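# Press in the gauge pin of the magnet-marked post

## Task

Find the fixture post that has the yellow magnet on it. Push that post's gauge pin fully home and keep it there for one second; it may spring back out afterwards. Do not move the other three pins, and do not shift the magnet.

## Robot and tools

Robot: two UR20 arms, left_arm and right_arm, each with a Robotiq 2F-85 two-finger gripper and a wrist camera (cam_left_wrist, cam_right_wrist, both 896x504). There is no fixed camera. The goal here is a press, not a grasp; a closed gripper's fingertips make a simple pusher.

Frames. Scene frame: origin at table height, midway between the arms; +z up, +x out over the table; left_arm is on the +y side (arm names do not match image sides). Base roots: left_arm at (+0.060, +0.928, 0) m, right_arm at (-0.064, -0.817, 0) m, each turned slightly about z. Each arm reports its hand pose, velocities and Hand target in its own base frame. Motion offsets are taken along the current Hand target's own axes. On the gripper, +z points along the fingers and the fingers open and close along y; a camera block sticks out about 10 cm toward +x. end_effector_position is the point between the closed pads; closed fingertips reach about 19 mm past it.

execute_actions(actions, cameras). actions is a list of actions; each action is up to 15 rows, one row per 1/30 s step, and a short action repeats its last row to fill 15 steps (0.5 s). Each row is one list of 18 numbers in [-1, 1] covering both arms: left dx, dy, dz, rx, ry, rz, gripper position, force_limit, speed, then the same nine for the right arm. dx..rz are an offset, not a pose: every row is measured from the Hand target as it stood when that action began, not from the previous row, so sending the same offset in a later action moves further. Scale: 1.0 = 0.6 m for dx, dy, dz, and 180 degrees for the rotation vector rx, ry, rz. Six zeros re-command the current Hand target. Gripper numbers are absolute commands: position +1 is fully open (85 mm), about -0.8 brings pads together, -1 closes until blocked; force_limit and speed also run -1..+1 (both start at +1). To leave a gripper unchanged, repeat its last three numbers; a 0 there is itself a command. cameras lists camera names, ["all"] or []; images come by default only with an empty actions list.

move(target, speed, blend, stop_force, zero, blocking, cameras). target is one 18-number row as above, or a list of up to 15 such rows; every row is an offset from the same starting Hand targets. Straight-line paths, ending together, at least 0.5 s, cut off after 10 s. speed: metres per second, 0.002 to 4.2, default 0.25 (turning up to twice that in rad/s); one value or one per target. blend: corner rounding in metres for a list, default 0 (stop at each). stop_force: newtons, 6 to 120, one value for both arms; an arm's path ends when its wrist sensor feels that much push opposing its travel (or 200 N in any direction), and it then backs off slightly but keeps some pressure. zero (default true) re-zeroes the sensor of each moving arm first. blocking=false returns after about 0.5 s while the move goes on; not allowed with stop_force. Paths do not avoid obstacles or the other arm. Give every row the same finger numbers when using stop_force, and don't rely on it while the gripper rotates. Omit stop_force when backing off a contact.

wait(seconds 0..10): arms hold their last commands. stop: brakes a running move. zoom_image(camera, region [x0, y0, x1, y1] in pixels of that camera's latest image, at most 504 by 504). zero_wrist_force(arm: left_arm or right_arm). read_manual(section "licences"): licence text only. finished_scene(scene 1..3): ends the scene; the goal must already hold. After ending scene 1, make no further call in that reply.

Results. Per arm: end_effector_position (m), quaternion, velocities, Hand target (last commanded pose after clipping; next offsets count from it), Joint positions and torques, Wrist force/torque (in the gripper's own axes, plus the largest reading since the last shown), motor temperatures, Tool commands. Gripper: object_status 0 moving, 1 blocked while opening, 2 blocked while closing (a grip), 3 reached its command; position_measured in counts (3 open, 230 pads together). A move adds a line "move:" saying done, off_target, moving, held or fault, and which limits acted (paced = pose clipped, held = steps withheld). Action calls also list positions at some steps. Grippers often settle short of the Hand target; the next command, even zeros, asks again, or send the shortfall as an offset.

Cautions. Arms are stiff: commanding even slightly past a firm contact can trigger a fault. Net outside force near 150 N (plus or minus 25) or contact torque at a joint limit (wrist joints 98.4 N m) halts that arm for 10 s. Approach the pin slowly with a small stop_force, press in small steps, hold about a second, then move back off. Fast touches hit harder. Keep away from the other three pins and from the magnet. Keep the arms apart; arm-to-arm pressing can end the scene. Avoid paths near an arm's own base. Orientation commands are clipped to 32 degrees from the measured one per step. Hot motors (MOTOR HOT at 70 C, brakes at 85 C) come from pushing or stretching for long.

Each tool is called after "Request:" as name(argument=value, ...), one argument or row to a line, values as JSON.

## Session

Request:
execute_actions(
  actions=[],
)

Scene clock: 0.00 s.
left_arm: end_effector_position=(+0.6452, +0.5338, +0.3687) position_measured=3 object_status=3 end_effector_quat_wxyz=(+0.054, +0.895, -0.431, +0.101) | right_arm: end_effector_position=(+1.0094, -0.4085, +0.1239) position_measured=3 object_status=3 end_effector_quat_wxyz=(+0.497, -0.362, -0.574, -0.541)
Joint positions: left_arm=[0.541 -1.507 2.094 -2.179 -1.799 -1.706] | right_arm=[2.693 -2.576 -1.22 -2.623 2.507 -0.374]
Joint velocities: within noise
Joint torques (N m): no reading
Motor temperatures (°C): left_arm=[24 36 26 39 35 34] | right_arm=[29 36 36 38 34 39]
Wrist force (N): no reading
Wrist torque (N m): no reading
Wrist force, peak (N): no reading
Hand target: left_arm +0.6452, +0.5338, +0.3687; +0.054, +0.895, -0.431, +0.101 | right_arm +1.0094, -0.4085, +0.1239; +0.497, -0.362, -0.574, -0.541
Tool commands: left_gripper/position=+1.0 left_gripper/force_limit=+1.0 left_gripper/speed=+1.0 right_gripper/position=+1.0 right_gripper/force_limit=+1.0 right_gripper/speed=+1.0

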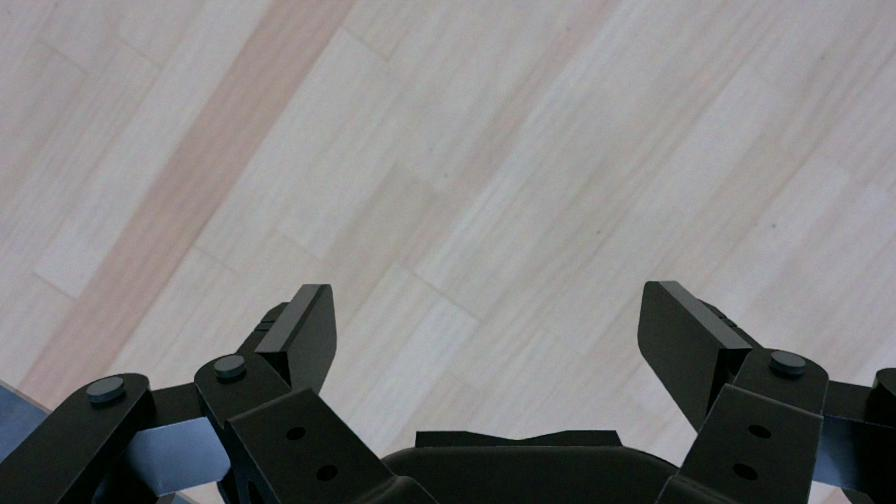

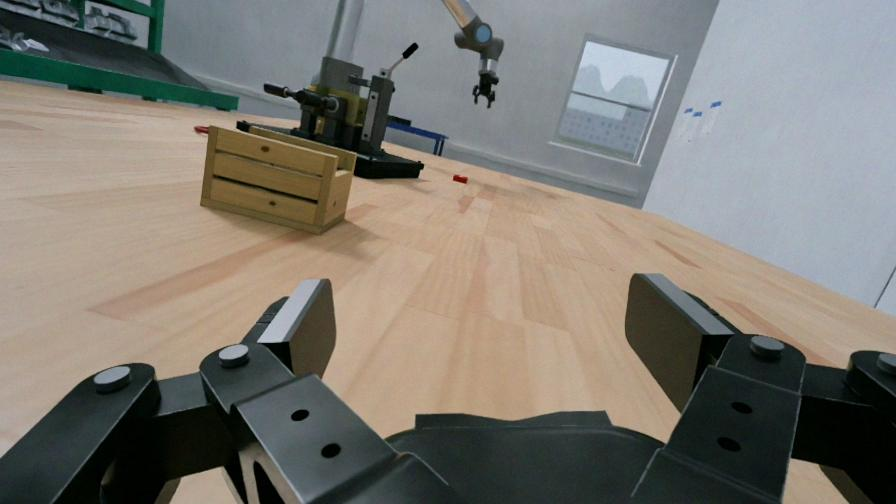

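Request:
zoom_image(
  camera="cam_right_wrist",
  region=[160, 0, 500, 260],
)

Scaled by 1.482 from the camera's 896x504 image, which has a finer 1280x720 frame.

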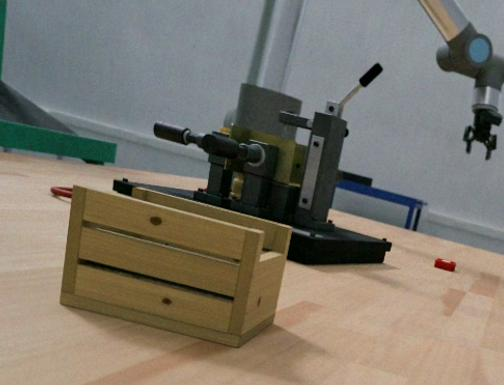

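Request:
move(
  target=[0.843,0.972,0.108,-0.19,0.2444,0.2548,1,1,1,0,0,0,0,0,0,1,1,1],
  speed=0.5,
  cameras=["cam_left_wrist"],
)

Scene clock: 4.13 s.
left_arm: end_effector_position=(+0.5057, -0.2260, +0.4258) position_measured=3 object_status=3 end_effector_quat_wxyz=(-0.410, -0.511, +0.692, -0.303) | right_arm: end_effector_position=(+1.0094, -0.4085, +0.1239) position_measured=3 object_status=3 end_effector_quat_wxyz=(+0.497, -0.362, -0.574, -0.541)
Joint positions: left_arm=[-0.25 -1.737 2.465 -2.209 -2.639 -1.469] | right_arm=[2.693 -2.576 -1.22 -2.623 2.507 -0.374]
Joint torques (N m): left_arm=[-21.05 -12.45 -60.55 -12.5 -9.67 -4.53] | right_arm=[4.47 245.1 73.01 -3.65 -0.08 -1.37]
Wrist force (N): left_arm=[1.5 -0.3 -0.3] | right_arm=[-0.1 0.6 0.0]
Wrist torque (N m): left_arm=[0.16 0.15 0.20] | right_arm=[0.10 0.02 -0.01]
Wrist force, peak (N): left_arm=[2.9 -0.7 3.5] | right_arm=[0.0 0.4 0.5]
Hand target: left_arm +0.5057, -0.2261, +0.4257; -0.410, -0.511, +0.692, -0.303 | right_arm +1.0094, -0.4085, +0.1239; +0.497, -0.362, -0.574, -0.541
Off the commanded pose: left_arm 0.000 m, 0 deg | right_arm 0.000 m, 0 deg.
move: done
camera_calibration:
cam_left_wrist: T_world_to_cam=[[-0.950215, 0.310609, -0.0247606, 0.568155], [0.24608, 0.699309, -0.671127, 0.338723], [-0.191143, -0.643808, -0.740929, 0.396494], [0, 0, 0, 1]] pos_world=[0.532303, -0.15808, 0.535168]
Images, in order (width x height): cam_left_wrist 896x504.

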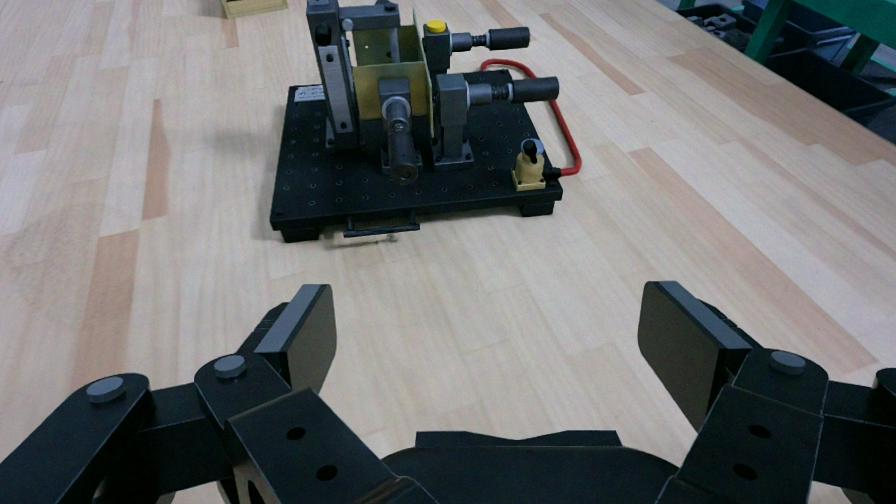

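Request:
zoom_image(
  camera="cam_left_wrist",
  region=[260, 0, 600, 250],
)

Scaled by 1.482 from the camera's 896x504 image, which has a finer 1280x720 frame.

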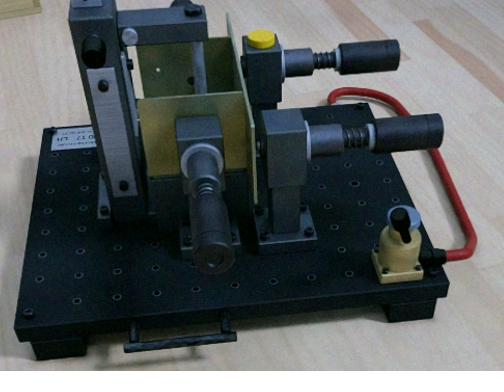

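Request:
move(
  target=[0.402,0.515,0.995,0.5127,0.1215,-0.1312,-1,0,0,0,0,0,0,0,0,1,1,1],
  speed=0.5,
  cameras=["cam_left_wrist"],
)

Scene clock: 7.53 s.
left_arm: end_effector_position=(+0.2692, -0.4618, +0.4027) position_measured=232 object_status=3 end_effector_quat_wxyz=(+0.382, +0.602, -0.595, +0.371) | right_arm: end_effector_position=(+1.0094, -0.4085, +0.1239) position_measured=3 object_status=3 end_effector_quat_wxyz=(+0.497, -0.362, -0.574, -0.541)
Joint positions: left_arm=[-1.222 -1.651 2.889 -3.906 -1.891 -3.002] | right_arm=[2.693 -2.576 -1.22 -2.623 2.507 -0.374]
Joint torques (N m): left_arm=[14.97 -23.57 -66.37 -5.76 -6.06 3.09] | right_arm=[0.42 243.43 74.65 -3.46 0 -0.95]
Wrist force (N): left_arm=[1.2 -0.4 0.2] | right_arm=[0.2 0.3 0.3]
Wrist torque (N m): left_arm=[0.18 0.24 -0.22] | right_arm=[0.06 -0.03 0.00]
Wrist force, peak (N): left_arm=[11.4 9.2 10.1] | right_arm=[0.1 0.5 0.4]
Hand target: left_arm +0.2692, -0.4618, +0.4027; +0.382, +0.602, -0.595, +0.371 (not the last commanded pose) | right_arm +1.0094, -0.4085, +0.1239; +0.497, -0.362, -0.574, -0.541
Off the commanded pose: left_arm 0.380 m, 81 deg | right_arm 0.000 m, 0 deg.
led back after a hold (left arm): the arm was led back toward your command in small steps, so it may still be short of it.
move: held (left_arm; a check stopped the path); limits=paced,held
pose unreachable (left arm): on one or more control steps of this call, first in action 0 (counted from 0), this arm could not follow its commanded pose, so it was not sent that pose on those steps. It may still have moved: this result reports where it is.
cause: moving toward the commanded pose would bring two parts of the arm too close to each other (joints 2 (shoulder lift) and 3 (elbow) lie between them).
camera_calibration:
cam_left_wrist: T_world_to_cam=[[-0.999869, 0.0146383, -0.00694778, 0.285676], [0.0152433, 0.704361, -0.709678, 0.626382], [-0.00549474, -0.709691, -0.704491, 0.0871986], [0, 0, 0, 1]] pos_world=[0.27657, -0.383496, 0.507945]
Images, in order (width x height): cam_left_wrist 896x504.

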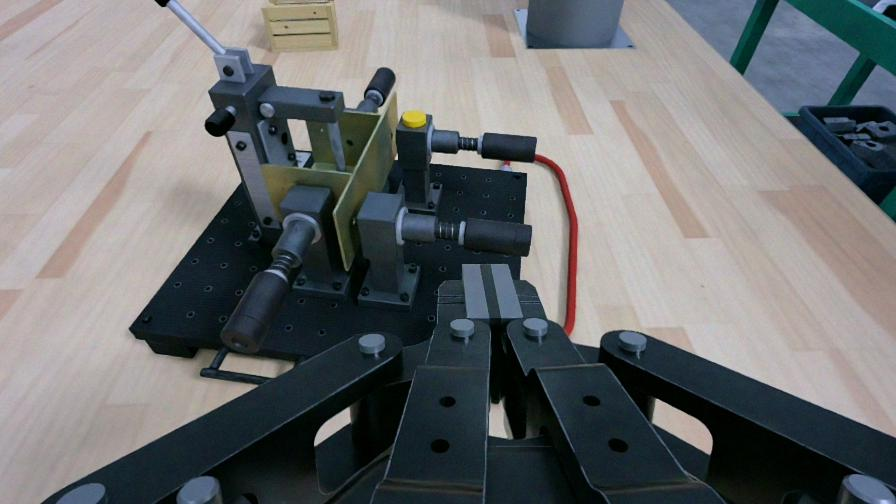

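Request:
move(
  target=[0.1937,0.2713,0.6577,-0.315,-0.2567,0.5087,-1,0,0,0,0,0,0,0,0,1,1,1],
  speed=0.4,
  cameras=["cam_left_wrist"],
)

Scene clock: 12.87 s.
left_arm: end_effector_position=(+0.1057, -0.8680, +0.3395) position_measured=232 object_status=3 end_effector_quat_wxyz=(+0.000, +0.115, +0.993, +0.000) | right_arm: end_effector_position=(+1.0094, -0.4085, +0.1239) position_measured=3 object_status=3 end_effector_quat_wxyz=(+0.497, -0.362, -0.574, -0.541)
Joint positions: left_arm=[-1.681 -1.461 2.07 -2.179 -1.572 -1.45] | right_arm=[2.693 -2.576 -1.22 -2.623 2.507 -0.374]
Joint torques (N m): left_arm=[-13.71 -85.68 -116.43 -7.58 4.45 1.9] | right_arm=[1.3 241.91 71.98 -4.08 -0.61 -0.68]
Wrist force (N): left_arm=[0.3 -0.2 -0.6] | right_arm=[0.1 0.1 0.4]
Wrist torque (N m): left_arm=[-0.11 -0.15 -0.07] | right_arm=[0.01 -0.03 0.00]
Wrist force, peak (N): left_arm=[1.2 -2.6 -0.3] | right_arm=[0.3 0.7 0.3]
Hand target: left_arm +0.1057, -0.8680, +0.3395; +0.000, +0.115, +0.993, +0.000 | right_arm +1.0094, -0.4085, +0.1239; +0.497, -0.362, -0.574, -0.541
Off the commanded pose: left_arm 0.000 m, 0 deg | right_arm 0.000 m, 0 deg.
move: done
camera_calibration:
cam_left_wrist: T_world_to_cam=[[0.258516, 0.966, 0.00362544, 0.81685], [0.91266, -0.245468, 0.326797, -0.401124], [0.316576, -0.0811737, -0.945087, 0.3468], [0, 0, 0, 1]] pos_world=[0.0451321, -0.85939, 0.455881]
Images, in order (width x height): cam_left_wrist 896x504.

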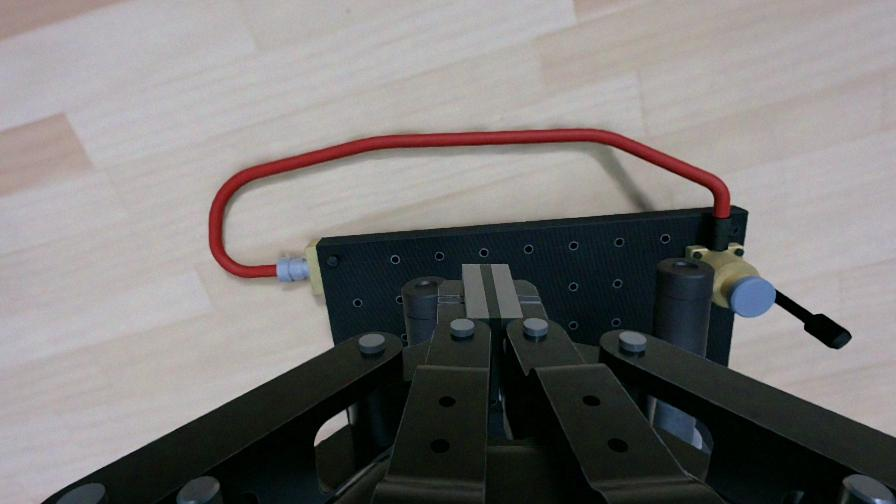

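Request:
move(
  target=[-0.007,-0.036,0.15,0,0,-0.021,-1,0,0,0,0,0,0,0,0,1,1,1],
  speed=0.2,
  cameras=["cam_left_wrist"],
)

Request:
zoom_image(
  camera="cam_left_wrist",
  region=[340, 180, 680, 430],
)

Scene clock: 14.93 s.
left_arm: end_effector_position=(+0.1048, -0.8899, +0.2497) position_measured=232 object_status=3 end_effector_quat_wxyz=(+0.000, +0.083, +0.997, +0.000) | right_arm: end_effector_position=(+1.0094, -0.4085, +0.1239) position_measured=3 object_status=3 end_effector_quat_wxyz=(+0.497, -0.362, -0.574, -0.541)
Joint positions: left_arm=[-1.68 -1.363 2.107 -2.314 -1.571 -1.514] | right_arm=[2.693 -2.576 -1.22 -2.623 2.507 -0.374]
Joint torques (N m): left_arm=[18.23 -88.15 -60.61 -14.62 -1.7 -4.58] | right_arm=[3.06 243.46 71.76 -3.4 -0.74 -1.32]
Wrist force (N): left_arm=[0.1 -0.2 -0.3] | right_arm=[0.0 0.2 0.4]
Wrist torque (N m): left_arm=[-0.11 -0.10 0.28] | right_arm=[0.03 -0.01 0.00]
Wrist force, peak (N): left_arm=[0.2 0.0 -3.4] | right_arm=[0.2 0.7 0.1]
Hand target: left_arm +0.1048, -0.8900, +0.2495; +0.000, +0.083, +0.997, +0.000 | right_arm +1.0094, -0.4085, +0.1239; +0.497, -0.362, -0.574, -0.541
Off the commanded pose: left_arm 0.000 m, 0 deg | right_arm 0.000 m, 0 deg.
move: done
camera_calibration:
cam_left_wrist: T_world_to_cam=[[0.194559, 0.980884, 0.00373722, 0.858614], [0.926764, -0.18507, 0.326889, -0.323971], [0.321332, -0.0601358, -0.945055, 0.278595], [0, 0, 0, 1]] pos_world=[0.0436722, -0.885404, 0.365982]
Images, in order (width x height): cam_left_wrist 896x504.

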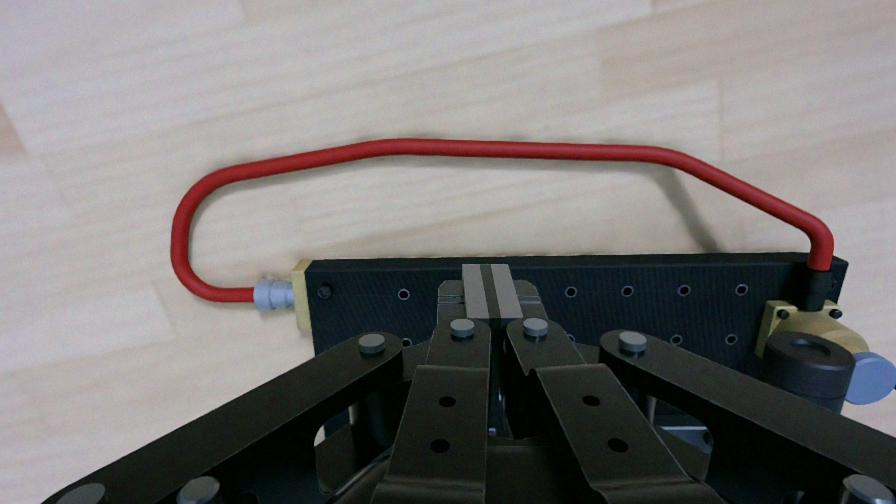

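Scaled by 1.482 from the camera's 896x504 image, which has a finer 1280x720 frame.

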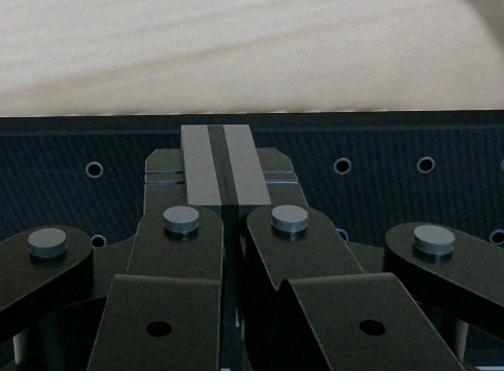

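Request:
move(
  target=[0,0,0.126,0,0,0,-1,0,0,0,0,0,0,0,0,1,1,1],
  speed=0.15,
)

Request:
move(
  target=[-0.1,0,0,0,0,0,-1,0,0,0,0,0,0,0,0,1,1,1],
  speed=0.03,
  stop_force=8,
  cameras=["cam_left_wrist"],
)

Scene clock: 16.67 s.
left_arm: end_effector_position=(+0.1047, -0.8899, +0.1740) position_measured=232 object_status=3 end_effector_quat_wxyz=(+0.000, +0.083, +0.997, +0.000) | right_arm: end_effector_position=(+1.0094, -0.4085, +0.1239) position_measured=3 object_status=3 end_effector_quat_wxyz=(+0.497, -0.362, -0.574, -0.541)
Joint positions: left_arm=[-1.68 -1.289 2.151 -2.432 -1.571 -1.514] | right_arm=[2.693 -2.576 -1.22 -2.623 2.507 -0.374]
Joint torques (N m): left_arm=[-11.05 -108.79 -52.9 -12.87 -1.57 -1.12] | right_arm=[2.98 244.88 73.26 -3.76 -1.34 -0.72]
Wrist force (N): left_arm=[0.0 -0.4 -0.3] | right_arm=[0.2 0.3 0.2]
Wrist torque (N m): left_arm=[-0.20 -0.12 0.30] | right_arm=[0.04 -0.02 0.00]
Wrist force, peak (N): left_arm=[0.0 -0.4 -2.5] | right_arm=[0.5 0.5 0.2]
Hand target: left_arm +0.1047, -0.8899, +0.1739; +0.000, +0.083, +0.997, +0.000 | right_arm +1.0094, -0.4085, +0.1239; +0.497, -0.362, -0.574, -0.541
Off the commanded pose: left_arm 0.000 m, 0 deg | right_arm 0.000 m, 0 deg.
move: done

Scene clock: 19.63 s.
left_arm: end_effector_position=(+0.1554, -0.8983, +0.1739) position_measured=232 object_status=3 end_effector_quat_wxyz=(+0.000, +0.083, +0.997, +0.000) | right_arm: end_effector_position=(+1.0094, -0.4085, +0.1239) position_measured=3 object_status=3 end_effector_quat_wxyz=(+0.497, -0.362, -0.574, -0.541)
Joint positions: left_arm=[-1.622 -1.274 2.129 -2.425 -1.571 -1.456] | right_arm=[2.693 -2.576 -1.22 -2.623 2.507 -0.374]
Joint torques (N m): left_arm=[-12.85 -160.83 -51.08 -13.96 3.96 -4.54] | right_arm=[-5.63 244.89 72.81 -3.85 -0.92 -0.87]
Wrist force (N): left_arm=[2.3 -0.5 0.4] | right_arm=[0.1 0.3 0.1]
Wrist torque (N m): left_arm=[-0.14 -0.10 0.29] | right_arm=[0.05 -0.02 0.00]
Wrist force, peak (N): left_arm=[7.6 0.5 -1.4] | right_arm=[0.2 0.5 0.7]
Hand target: left_arm +0.1554, -0.8983, +0.1739; +0.000, +0.083, +0.997, +0.000 (not the last commanded pose) | right_arm +1.0094, -0.4085, +0.1239; +0.497, -0.362, -0.574, -0.541
Off the commanded pose: left_arm 0.009 m, 0 deg | right_arm 0.000 m, 0 deg.
move: contact (left_arm)
camera_calibration:
cam_left_wrist: T_world_to_cam=[[0.194436, 0.980908, 0.00379624, 0.857289], [0.92679, -0.184974, 0.326872, -0.347645], [0.321334, -0.0600374, -0.945061, 0.190253], [0, 0, 0, 1]] pos_world=[0.0943717, -0.893804, 0.290182]
Images, in order (width x height): cam_left_wrist 896x504.

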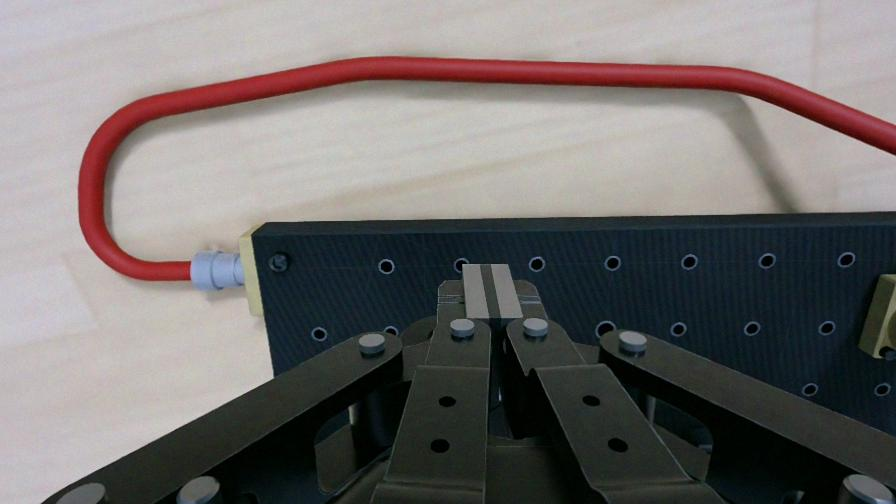

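Request:
zoom_image(
  camera="cam_left_wrist",
  region=[360, 230, 640, 450],
)

Scaled by 1.800 from the camera's 896x504 image, which has a finer 1280x720 frame.

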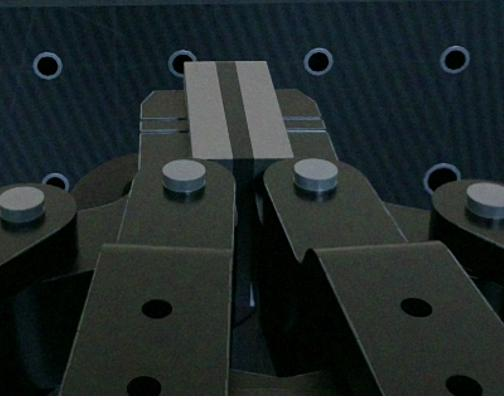

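Request:
move(
  target=[
    [0.01,0,0,0,0,0,-1,0,0,0,0,0,0,0,0,1,1,1],
    [0.01,-0.0125,0,0,0,0,-1,0,0,0,0,0,0,0,0,1,1,1],
  ],
  speed=0.1,
)

Request:
move(
  target=[-0.1,0,0,0,0,0,-1,0,0,0,0,0,0,0,0,1,1,1],
  speed=0.02,
  stop_force=35,
  cameras=["cam_left_wrist"],
)

Scene clock: 21.43 s.
left_arm: end_effector_position=(+0.1483, -0.9046, +0.1739) position_measured=232 object_status=3 end_effector_quat_wxyz=(+0.000, +0.083, +0.997, +0.000) | right_arm: end_effector_position=(+1.0094, -0.4085, +0.1239) position_measured=3 object_status=3 end_effector_quat_wxyz=(+0.497, -0.362, -0.574, -0.541)
Joint positions: left_arm=[-1.629 -1.269 2.122 -2.423 -1.571 -1.464] | right_arm=[2.693 -2.576 -1.22 -2.623 2.507 -0.374]
Joint torques (N m): left_arm=[-20.57 -111.47 -98.8 -5.1 1.25 -3.86] | right_arm=[-0.08 241.27 70.34 -3.95 -0.83 -0.71]
Wrist force (N): left_arm=[0.2 -0.2 0.0] | right_arm=[0.1 0.2 0.0]
Wrist torque (N m): left_arm=[-0.14 -0.15 0.30] | right_arm=[0.03 -0.03 0.00]
Wrist force, peak (N): left_arm=[2.4 -0.1 0.3] | right_arm=[0.4 0.6 0.2]
Hand target: left_arm +0.1483, -0.9048, +0.1739; +0.000, +0.083, +0.997, +0.000 | right_arm +1.0094, -0.4085, +0.1239; +0.497, -0.362, -0.574, -0.541
Off the commanded pose: left_arm 0.000 m, 0 deg | right_arm 0.000 m, 0 deg.
move: done

Scene clock: 24.10 s.
left_arm: end_effector_position=(+0.1742, -0.9091, +0.1739) position_measured=232 object_status=3 end_effector_quat_wxyz=(+0.000, +0.083, +0.997, +0.000) | right_arm: end_effector_position=(+1.0094, -0.4085, +0.1239) position_measured=3 object_status=3 end_effector_quat_wxyz=(+0.497, -0.362, -0.574, -0.541)
Joint positions: left_arm=[-1.6 -1.261 2.109 -2.418 -1.571 -1.435] | right_arm=[2.693 -2.576 -1.22 -2.623 2.507 -0.374]
Joint torques (N m): left_arm=[2.31 -166.18 -57.91 -11.05 7.94 -4.06] | right_arm=[-1.57 244.24 73.5 -3.77 -1.2 -1.5]
Wrist force (N): left_arm=[24.5 -4.4 5.4] | right_arm=[0.2 0.2 0.1]
Wrist torque (N m): left_arm=[-0.06 -0.15 0.23] | right_arm=[0.04 -0.04 0.00]
Wrist force, peak (N): left_arm=[85.0 12.0 -16.2] | right_arm=[0.1 0.3 0.8]
Hand target: left_arm +0.1742, -0.9091, +0.1739; +0.000, +0.083, +0.997, +0.000 (not the last commanded pose) | right_arm +1.0094, -0.4085, +0.1239; +0.497, -0.362, -0.574, -0.541
Off the commanded pose: left_arm 0.034 m, 0 deg | right_arm 0.000 m, 0 deg.
move: contact (left_arm)
camera_calibration:
cam_left_wrist: T_world_to_cam=[[0.194436, 0.980908, 0.00379624, 0.864129], [0.92679, -0.184974, 0.326872, -0.367048], [0.321334, -0.0600374, -0.945061, 0.183569], [0, 0, 0, 1]] pos_world=[0.113172, -0.904504, 0.290182]
Images, in order (width x height): cam_left_wrist 896x504.

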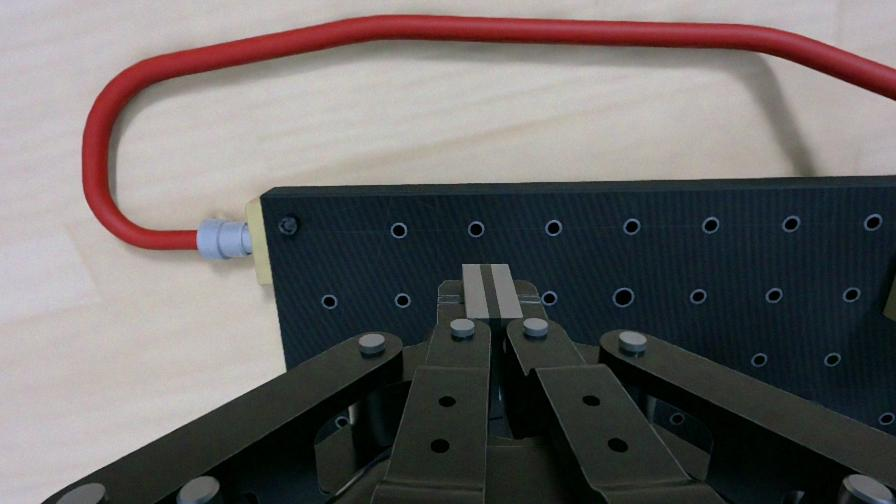

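Request:
move(
  target=[-0.02,0,0,0,0,0,-1,0,0,0,0,0,0,0,0,1,1,1],
  speed=0.003,
  stop_force=40,
  zero=false,
)

Request:
wait(
  seconds=1.2,
)

Scene clock: 25.07 s.
left_arm: end_effector_position=(+0.1744, -0.9090, +0.1738) position_measured=232 object_status=3 end_effector_quat_wxyz=(+0.000, +0.083, +0.997, +0.000) | right_arm: end_effector_position=(+1.0094, -0.4085, +0.1239) position_measured=3 object_status=3 end_effector_quat_wxyz=(+0.497, -0.362, -0.574, -0.541)
Joint positions: left_arm=[-1.6 -1.261 2.109 -2.418 -1.572 -1.434] | right_arm=[2.693 -2.576 -1.22 -2.623 2.507 -0.374]
Joint torques (N m): left_arm=[17.37 -154.04 -80.57 -6.12 15.63 -2.96] | right_arm=[2 242.97 74.04 -3.46 -0.93 -1.16]
Wrist force (N): left_arm=[44.7 -10.2 0.7] | right_arm=[0.1 0.4 0.2]
Wrist torque (N m): left_arm=[-0.08 -0.31 0.14] | right_arm=[0.07 -0.02 0.00]
Wrist force, peak (N): left_arm=[45.6 -10.5 0.2] | right_arm=[-0.5 0.4 -0.1]
Hand target: left_arm +0.1744, -0.9090, +0.1738; +0.000, +0.083, +0.997, +0.000 (not the last commanded pose) | right_arm +1.0094, -0.4085, +0.1239; +0.497, -0.362, -0.574, -0.541
Off the commanded pose: left_arm 0.012 m, 0 deg | right_arm 0.000 m, 0 deg.
move: contact (left_arm)

Scene clock: 26.27 s.
left_arm: end_effector_position=(+0.1744, -0.9090, +0.1738) position_measured=232 object_status=3 end_effector_quat_wxyz=(+0.000, +0.083, +0.997, +0.000) | right_arm: end_effector_position=(+1.0094, -0.4085, +0.1239) position_measured=3 object_status=3 end_effector_quat_wxyz=(+0.497, -0.362, -0.574, -0.541)
Joint positions: left_arm=[-1.6 -1.261 2.109 -2.418 -1.571 -1.434] | right_arm=[2.693 -2.576 -1.22 -2.623 2.507 -0.374]
Joint torques (N m): left_arm=[18.36 -161.31 -74.88 -6.26 19.19 -4.09] | right_arm=[2.86 242.09 73.39 -3.4 -0.99 -0.92]
Wrist force (N): left_arm=[41.8 -8.3 0.8] | right_arm=[0.2 0.4 0.2]
Wrist torque (N m): left_arm=[-0.04 -0.28 0.14] | right_arm=[0.07 -0.05 0.00]
Wrist force, peak (N): left_arm=[44.4 -10.4 0.5] | right_arm=[0.2 0.5 0.5]
Hand target: left_arm +0.1744, -0.9090, +0.1738; +0.000, +0.083, +0.997, +0.000 (not the last commanded pose) | right_arm +1.0094, -0.4085, +0.1239; +0.497, -0.362, -0.574, -0.541
Tool commands: left_gripper/position=-1.0 left_gripper/force_limit=+0.0 left_gripper/speed=+0.0 right_gripper/position=+1.0 right_gripper/force_limit=+1.0 right_gripper/speed=+1.0
Off the commanded pose: left_arm 0.012 m, 0 deg | right_arm 0.000 m, 0 deg.
wait: 1.20 s; at rest by 0.17 s

Request:
move(
  target=[0.08,0,0,0,0,0,-1,0,0,0,0,0,0,0,0,1,1,1],
  speed=0.1,
  cameras=["cam_left_wrist"],
)

Request:
finished_scene(
  scene=1,
)

Scene clock: 27.43 s.
left_arm: end_effector_position=(+0.1272, -0.9011, +0.1739) position_measured=232 object_status=3 end_effector_quat_wxyz=(+0.000, +0.083, +0.997, +0.000) | right_arm: end_effector_position=(+1.0094, -0.4085, +0.1239) position_measured=3 object_status=3 end_effector_quat_wxyz=(+0.497, -0.362, -0.574, -0.541)
Joint positions: left_arm=[-1.653 -1.275 2.131 -2.426 -1.572 -1.488] | right_arm=[2.693 -2.576 -1.22 -2.623 2.507 -0.374]
Joint torques (N m): left_arm=[-19.85 -159.6 -50.5 -13.61 -1.94 -5.52] | right_arm=[0.07 244.34 74.61 -3.31 -0.52 -0.92]
Wrist force (N): left_arm=[-2.2 4.5 -0.5] | right_arm=[-0.1 0.3 0.5]
Wrist torque (N m): left_arm=[0.70 0.29 0.30] | right_arm=[0.05 0.02 0.00]
Wrist force, peak (N): left_arm=[42.0 -8.4 1.4] | right_arm=[-0.1 0.5 0.4]
Hand target: left_arm +0.1270, -0.9011, +0.1739; +0.000, +0.083, +0.997, +0.000 | right_arm +1.0094, -0.4085, +0.1239; +0.497, -0.362, -0.574, -0.541
Off the commanded pose: left_arm 0.000 m, 0 deg | right_arm 0.000 m, 0 deg.
move: done
camera_calibration:
cam_left_wrist: T_world_to_cam=[[0.194516, 0.980892, 0.00380508, 0.865496], [0.926804, -0.185058, 0.326785, -0.32208], [0.321245, -0.0600385, -0.945091, 0.19916], [0, 0, 0, 1]] pos_world=[0.0661722, -0.896605, 0.290182]
Images, in order (width x height): cam_left_wrist 896x504.

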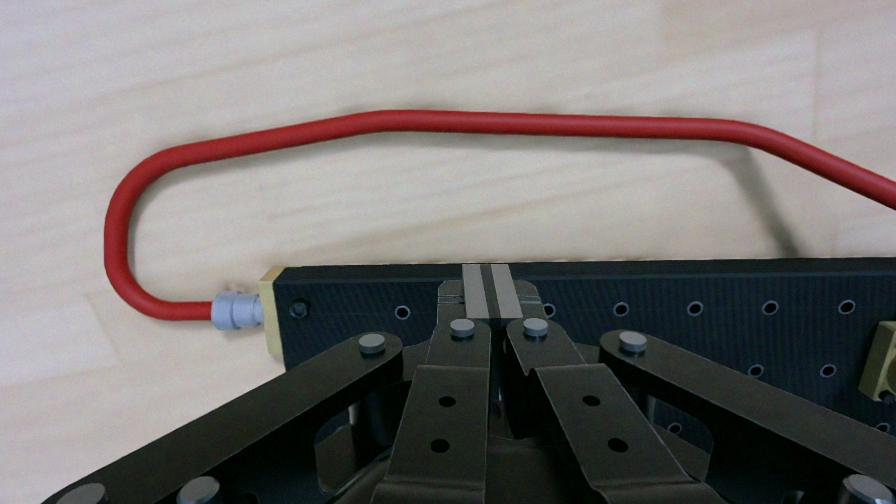

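The scene is finished: the task was done.


## Next scene

The same job, from a new start.

Request:
execute_actions(
  actions=[],
)

Scene clock: 0.00 s.
left_arm: end_effector_position=(+1.6020, +0.5513, +0.3701) position_measured=3 object_status=3 end_effector_quat_wxyz=(-0.049, +0.940, +0.190, +0.279) | right_arm: end_effector_position=(+0.4481, +0.4679, +0.3319) position_measured=3 object_status=3 end_effector_quat_wxyz=(-0.272, +0.502, +0.649, +0.503)
Joint positions: left_arm=[0.193 -0.686 0.985 -2.439 -1.472 -3.319] | right_arm=[4.007 -1.969 -2.772 1.193 2.076 2.519]
Joint velocities: within noise
Joint torques (N m): no reading
Motor temperatures (°C): left_arm=[24 35 26 38 34 34] | right_arm=[28 35 36 37 34 38]
Wrist force (N): no reading
Wrist torque (N m): no reading
Wrist force, peak (N): no reading
Hand target: left_arm +1.6020, +0.5513, +0.3701; -0.049, +0.940, +0.190, +0.279 | right_arm +0.4481, +0.4679, +0.3319; -0.272, +0.502, +0.649, +0.503
Tool commands: left_gripper/position=+1.0 left_gripper/force_limit=+1.0 left_gripper/speed=+1.0 right_gripper/position=+1.0 right_gripper/force_limit=+1.0 right_gripper/speed=+1.0
camera_calibration:
cam_left_wrist: T_world_to_cam=[[0.359759, -0.933045, -0.000644322, -0.0546982], [-0.905937, -0.349141, -0.239538, 1.75183], [0.223274, 0.0867594, -0.970887, 0.0836019], [0, 0, 0, 1]] pos_world=[1.58806, 0.553346, 0.500761]
cam_right_wrist: T_world_to_cam=[[0.936397, -0.0141338, 0.350658, -0.517198], [0.256442, -0.654562, -0.711187, 0.443258], [0.239579, 0.755877, -0.609305, -0.132345], [0, 0, 0, 1]] pos_world=[0.40234, 0.382866, 0.41596]

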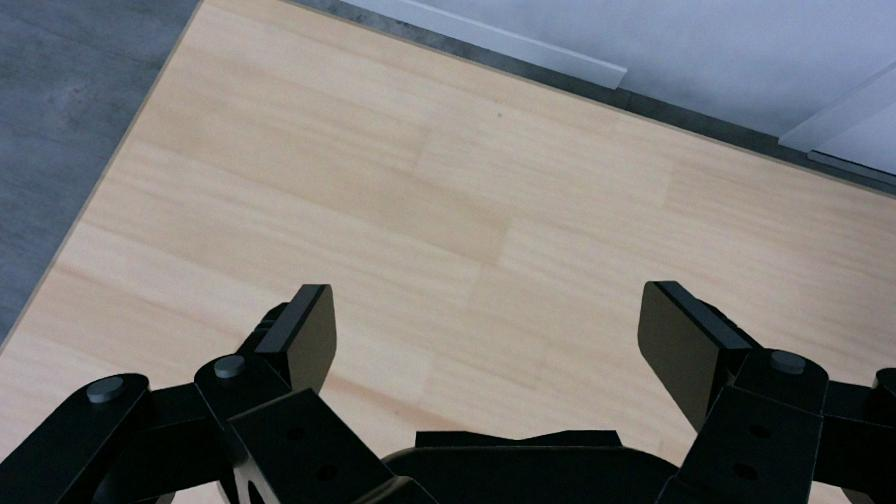

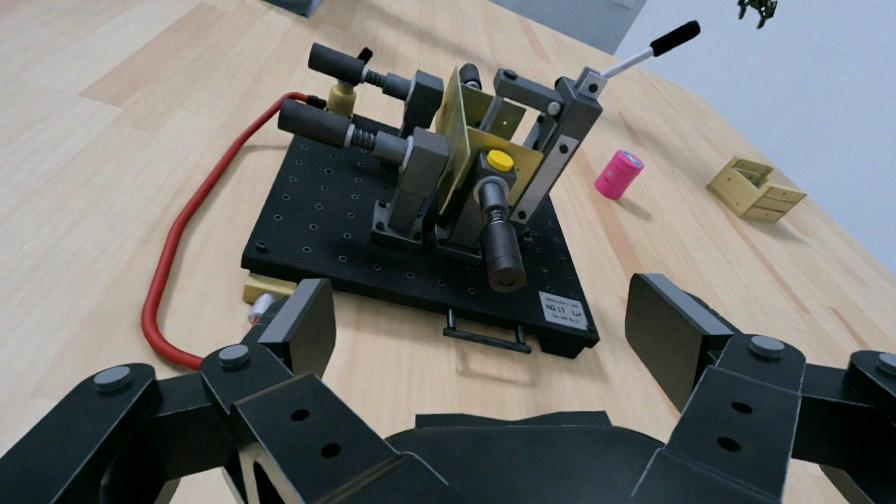

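Request:
zoom_image(
  camera="cam_right_wrist",
  region=[240, 20, 620, 370],
)

Scaled by 1.326 from the camera's 896x504 image, which has a finer 1280x720 frame.

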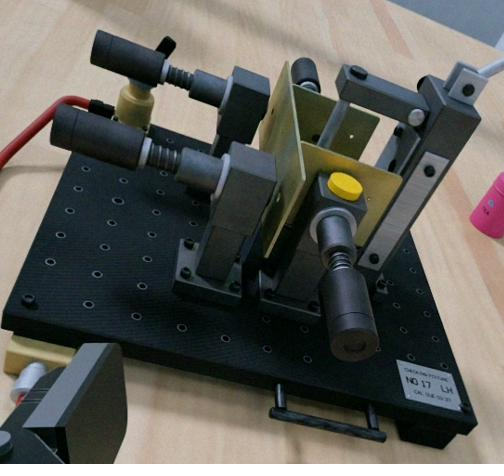

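Request:
move(
  target=[0,0,0,0,0,0,1,1,1,-0.075,0.1187,0.291,0.1146,-0.371,0.065,-1,0,0],
  speed=0.35,
  cameras=["cam_right_wrist"],
)

Request:
zoom_image(
  camera="cam_right_wrist",
  region=[300, 0, 640, 350],
)

Scene clock: 4.30 s.
left_arm: end_effector_position=(+1.6020, +0.5513, +0.3701) position_measured=3 object_status=3 end_effector_quat_wxyz=(-0.049, +0.940, +0.190, +0.279) | right_arm: end_effector_position=(+0.5562, +0.6117, +0.2598) position_measured=232 object_status=3 end_effector_quat_wxyz=(+0.000, +0.700, +0.714, +0.000)
Joint positions: left_arm=[0.193 -0.686 0.985 -2.439 -1.472 -3.319] | right_arm=[4.22 -1.696 -2.192 -0.825 1.571 2.629]
Joint torques (N m): left_arm=[0.3 -276.46 -101.41 -12.12 1.04 -0.3] | right_arm=[21.77 67.12 99.62 4.31 -4.53 5.52]
Wrist force (N): left_arm=[0.2 -0.1 0.2] | right_arm=[-0.7 2.5 0.0]
Wrist torque (N m): left_arm=[-0.01 -0.03 0.00] | right_arm=[1.27 0.39 -0.86]
Wrist force, peak (N): left_arm=[0.6 -0.5 -0.3] | right_arm=[1.1 3.1 0.9]
Hand target: left_arm +1.6020, +0.5513, +0.3701; -0.049, +0.940, +0.190, +0.279 | right_arm +0.5562, +0.6118, +0.2598; +0.000, +0.700, +0.714, +0.000
Off the commanded pose: left_arm 0.000 m, 0 deg | right_arm 0.000 m, 0 deg.
move: done
camera_calibration:
cam_right_wrist: T_world_to_cam=[[0.999917, -0.010205, -0.00789208, -0.535617], [-0.00713555, -0.947161, 0.320679, 0.515909], [-0.0107476, -0.320596, -0.947155, 0.574688], [0, 0, 0, 1]] pos_world=[0.54543, 0.667426, 0.374651]
Images, in order (width x height): cam_right_wrist 896x504.

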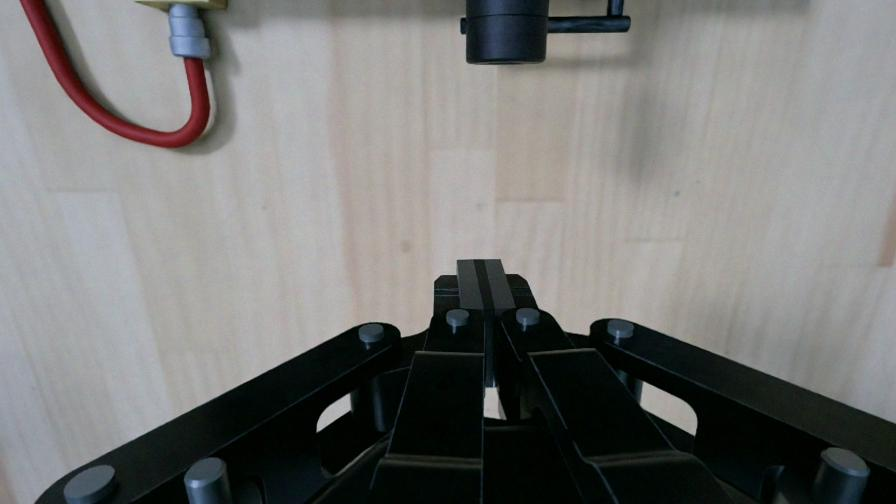

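Scaled by 1.440 from the camera's 896x504 image, which has a finer 1280x720 frame.

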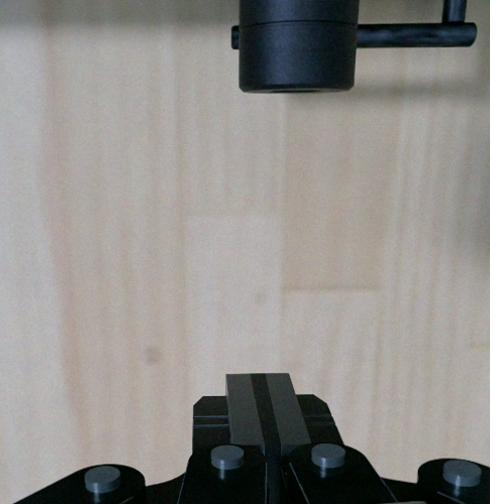

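Request:
move(
  target=[
    [0,0,0,0,0,0,1,1,1,0,0.0228,0.1417,0,0,0,-1,0,0],
    [0,0,0,0,0,0,1,1,1,0.0667,0.0228,0.1417,0,0,0,-1,0,0],
  ],
  speed=0.15,
  blend=0.03,
  cameras=["cam_right_wrist"],
)

Scene clock: 7.97 s.
left_arm: end_effector_position=(+1.6020, +0.5513, +0.3701) position_measured=3 object_status=3 end_effector_quat_wxyz=(-0.049, +0.940, +0.190, +0.279) | right_arm: end_effector_position=(+0.5691, +0.6518, +0.1747) position_measured=232 object_status=3 end_effector_quat_wxyz=(+0.000, +0.700, +0.714, +0.000)
Joint positions: left_arm=[0.193 -0.686 0.985 -2.439 -1.472 -3.319] | right_arm=[4.229 -1.824 -2.193 -0.696 1.571 2.638]
Joint torques (N m): left_arm=[0.5 -273.52 -104.19 -11.32 0.61 -0.7] | right_arm=[20.1 99.45 91.76 4.09 3.74 6.03]
Wrist force (N): left_arm=[0.2 0.3 -0.2] | right_arm=[-1.8 2.7 0.3]
Wrist torque (N m): left_arm=[0.06 -0.04 0.00] | right_arm=[1.43 0.58 -0.83]
Wrist force, peak (N): left_arm=[0.6 -0.2 -0.2] | right_arm=[-2.4 2.5 2.2]
Hand target: left_arm +1.6020, +0.5513, +0.3701; -0.049, +0.940, +0.190, +0.279 | right_arm +0.5690, +0.6520, +0.1747; +0.000, +0.700, +0.714, +0.000
Off the commanded pose: left_arm 0.000 m, 0 deg | right_arm 0.000 m, 0 deg.
move: done; blend cut to 0.02 m at target 1
camera_calibration:
cam_right_wrist: T_world_to_cam=[[0.999917, -0.0102077, -0.00788907, -0.548777], [-0.0071367, -0.94709, 0.320889, 0.581161], [-0.0107472, -0.320806, -0.947084, 0.507208], [0, 0, 0, 1]] pos_world=[0.55833, 0.707525, 0.289551]
Images, in order (width x height): cam_right_wrist 896x504.

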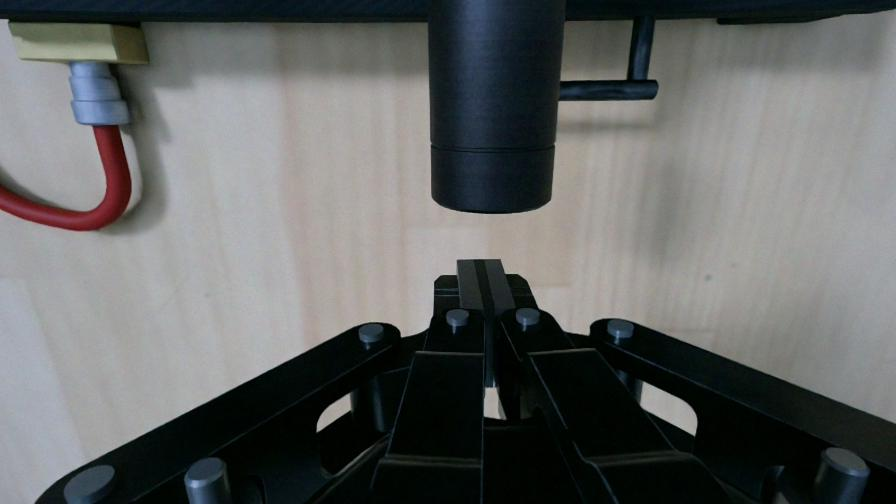

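Request:
move(
  target=[
    [0,0,0,0,0,0,1,1,1,0.0533,0.0033,0,0,0,0,-1,0,0],
    [0,0,0,0,0,0,1,1,1,0.1,0.0033,0,0,0,0,-1,0,0],
  ],
  speed=[0.04,0.008],
  stop_force=45,
  cameras=["cam_right_wrist"],
)

Scene clock: 11.10 s.
left_arm: end_effector_position=(+1.6020, +0.5513, +0.3701) position_measured=3 object_status=3 end_effector_quat_wxyz=(-0.049, +0.940, +0.190, +0.279) | right_arm: end_effector_position=(+0.5702, +0.6908, +0.1746) position_measured=232 object_status=3 end_effector_quat_wxyz=(+0.000, +0.700, +0.714, +0.000)
Joint positions: left_arm=[0.193 -0.686 0.985 -2.439 -1.472 -3.319] | right_arm=[4.249 -1.852 -2.151 -0.71 1.571 2.658]
Joint torques (N m): left_arm=[0.02 -275.22 -103.73 -11.72 1.18 -0.49] | right_arm=[6.02 153.37 88.46 25.67 7.21 -7.74]
Wrist force (N): left_arm=[0.5 0.0 -0.1] | right_arm=[-37.8 6.5 2.6]
Wrist torque (N m): left_arm=[0.00 -0.09 0.00] | right_arm=[1.37 0.59 -0.61]
Wrist force, peak (N): left_arm=[0.6 -0.3 -0.3] | right_arm=[-60.5 3.2 -13.0]
Hand target: left_arm +1.6020, +0.5513, +0.3701; -0.049, +0.940, +0.190, +0.279 | right_arm +0.5702, +0.6907, +0.1747; +0.000, +0.700, +0.714, +0.000 (not the last commanded pose)
Off the commanded pose: left_arm 0.000 m, 0 deg | right_arm 0.021 m, 0 deg.
move: contact (right_arm); path passed 1 of 2 targets
camera_calibration:
cam_right_wrist: T_world_to_cam=[[0.999916, -0.010241, -0.00798312, -0.549427], [-0.00713706, -0.947059, 0.320979, 0.617994], [-0.0108476, -0.320895, -0.947053, 0.519719], [0, 0, 0, 1]] pos_world=[0.55943, 0.746425, 0.289452]
Images, in order (width x height): cam_right_wrist 896x504.

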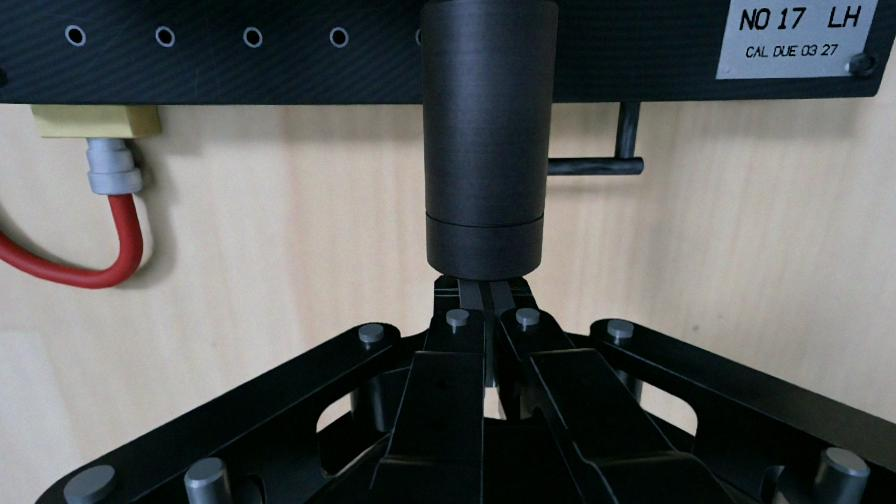

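Request:
move(
  target=[0,0,0,0,0,0,1,1,1,0.02,0,0,0,0,0,-1,0,0],
  speed=0.003,
  stop_force=48,
  zero=false,
)

Request:
wait(
  seconds=1.1,
)

Scene clock: 12.00 s.
left_arm: end_effector_position=(+1.6020, +0.5513, +0.3701) position_measured=3 object_status=3 end_effector_quat_wxyz=(-0.049, +0.940, +0.190, +0.279) | right_arm: end_effector_position=(+0.5703, +0.6909, +0.1746) position_measured=232 object_status=3 end_effector_quat_wxyz=(+0.000, +0.700, +0.714, +0.000)
Joint positions: left_arm=[0.193 -0.686 0.985 -2.439 -1.472 -3.319] | right_arm=[4.249 -1.852 -2.151 -0.71 1.571 2.658]
Joint torques (N m): left_arm=[-3.11 -275.07 -105.33 -11.57 1.17 -0.92] | right_arm=[29.77 133.97 106.53 26.02 9.73 1.56]
Wrist force (N): left_arm=[0.2 0.0 -0.1] | right_arm=[-58.7 -0.4 -6.3]
Wrist torque (N m): left_arm=[0.01 -0.03 0.00] | right_arm=[1.28 0.68 -0.64]
Wrist force, peak (N): left_arm=[0.3 -0.5 -0.2] | right_arm=[-59.1 -0.7 -6.0]
Hand target: left_arm +1.6020, +0.5513, +0.3701; -0.049, +0.940, +0.190, +0.279 | right_arm +0.5703, +0.6909, +0.1746; +0.000, +0.700, +0.714, +0.000 (not the last commanded pose)
Off the commanded pose: left_arm 0.000 m, 0 deg | right_arm 0.012 m, 0 deg.
move: contact (right_arm)

Scene clock: 13.10 s.
left_arm: end_effector_position=(+1.6020, +0.5513, +0.3701) position_measured=3 object_status=3 end_effector_quat_wxyz=(-0.049, +0.940, +0.190, +0.279) | right_arm: end_effector_position=(+0.5703, +0.6909, +0.1746) position_measured=232 object_status=3 end_effector_quat_wxyz=(+0.000, +0.700, +0.714, +0.000)
Joint positions: left_arm=[0.193 -0.686 0.985 -2.439 -1.472 -3.319] | right_arm=[4.249 -1.852 -2.151 -0.71 1.571 2.658]
Joint torques (N m): left_arm=[-3.51 -270.1 -103.81 -11.52 0.89 -0.61] | right_arm=[18.56 145.17 96.51 29.12 9.19 -0.07]
Wrist force (N): left_arm=[0.0 -0.4 -0.3] | right_arm=[-55.7 1.3 -8.9]
Wrist torque (N m): left_arm=[-0.06 0.00 -0.01] | right_arm=[1.33 0.75 -0.63]
Wrist force, peak (N): left_arm=[0.6 -0.1 0.2] | right_arm=[-59.0 -0.7 -6.1]
Hand target: left_arm +1.6020, +0.5513, +0.3701; -0.049, +0.940, +0.190, +0.279 | right_arm +0.5703, +0.6909, +0.1746; +0.000, +0.700, +0.714, +0.000 (not the last commanded pose)
Tool commands: left_gripper/position=+1.0 left_gripper/force_limit=+1.0 left_gripper/speed=+1.0 right_gripper/position=-1.0 right_gripper/force_limit=+0.0 right_gripper/speed=+0.0
Off the commanded pose: left_arm 0.000 m, 0 deg | right_arm 0.012 m, 0 deg.
wait: 1.10 s; at rest by 0.17 s

Request:
move(
  target=[0,0,0,0,0,0,1,1,1,-0.06,0,0,0,0,0,-1,0,0],
  speed=0.1,
)

Request:
finished_scene(
  scene=2,
)

Scene clock: 14.13 s.
left_arm: end_effector_position=(+1.6020, +0.5513, +0.3701) position_measured=3 object_status=3 end_effector_quat_wxyz=(-0.049, +0.940, +0.190, +0.279) | right_arm: end_effector_position=(+0.5710, +0.6551, +0.1747) position_measured=232 object_status=3 end_effector_quat_wxyz=(+0.000, +0.700, +0.714, +0.000)
Joint positions: left_arm=[0.193 -0.686 0.985 -2.439 -1.472 -3.319] | right_arm=[4.229 -1.827 -2.188 -0.698 1.571 2.638]
Joint torques (N m): left_arm=[3.11 -271.68 -101.12 -11.27 1.07 -0.8] | right_arm=[-25.57 139.81 55.68 15.58 -2.83 -7.29]
Wrist force (N): left_arm=[0.1 -0.2 -0.2] | right_arm=[0.2 2.3 1.6]
Wrist torque (N m): left_arm=[-0.03 -0.01 0.00] | right_arm=[1.35 0.22 -0.42]
Wrist force, peak (N): left_arm=[0.4 -0.4 0.0] | right_arm=[-55.8 1.2 -8.6]
Hand target: left_arm +1.6020, +0.5513, +0.3701; -0.049, +0.940, +0.190, +0.279 | right_arm +0.5710, +0.6549, +0.1747; +0.000, +0.700, +0.714, +0.000
Off the commanded pose: left_arm 0.000 m, 0 deg | right_arm 0.000 m, 0 deg.
move: done

The scene is finished: the task was done.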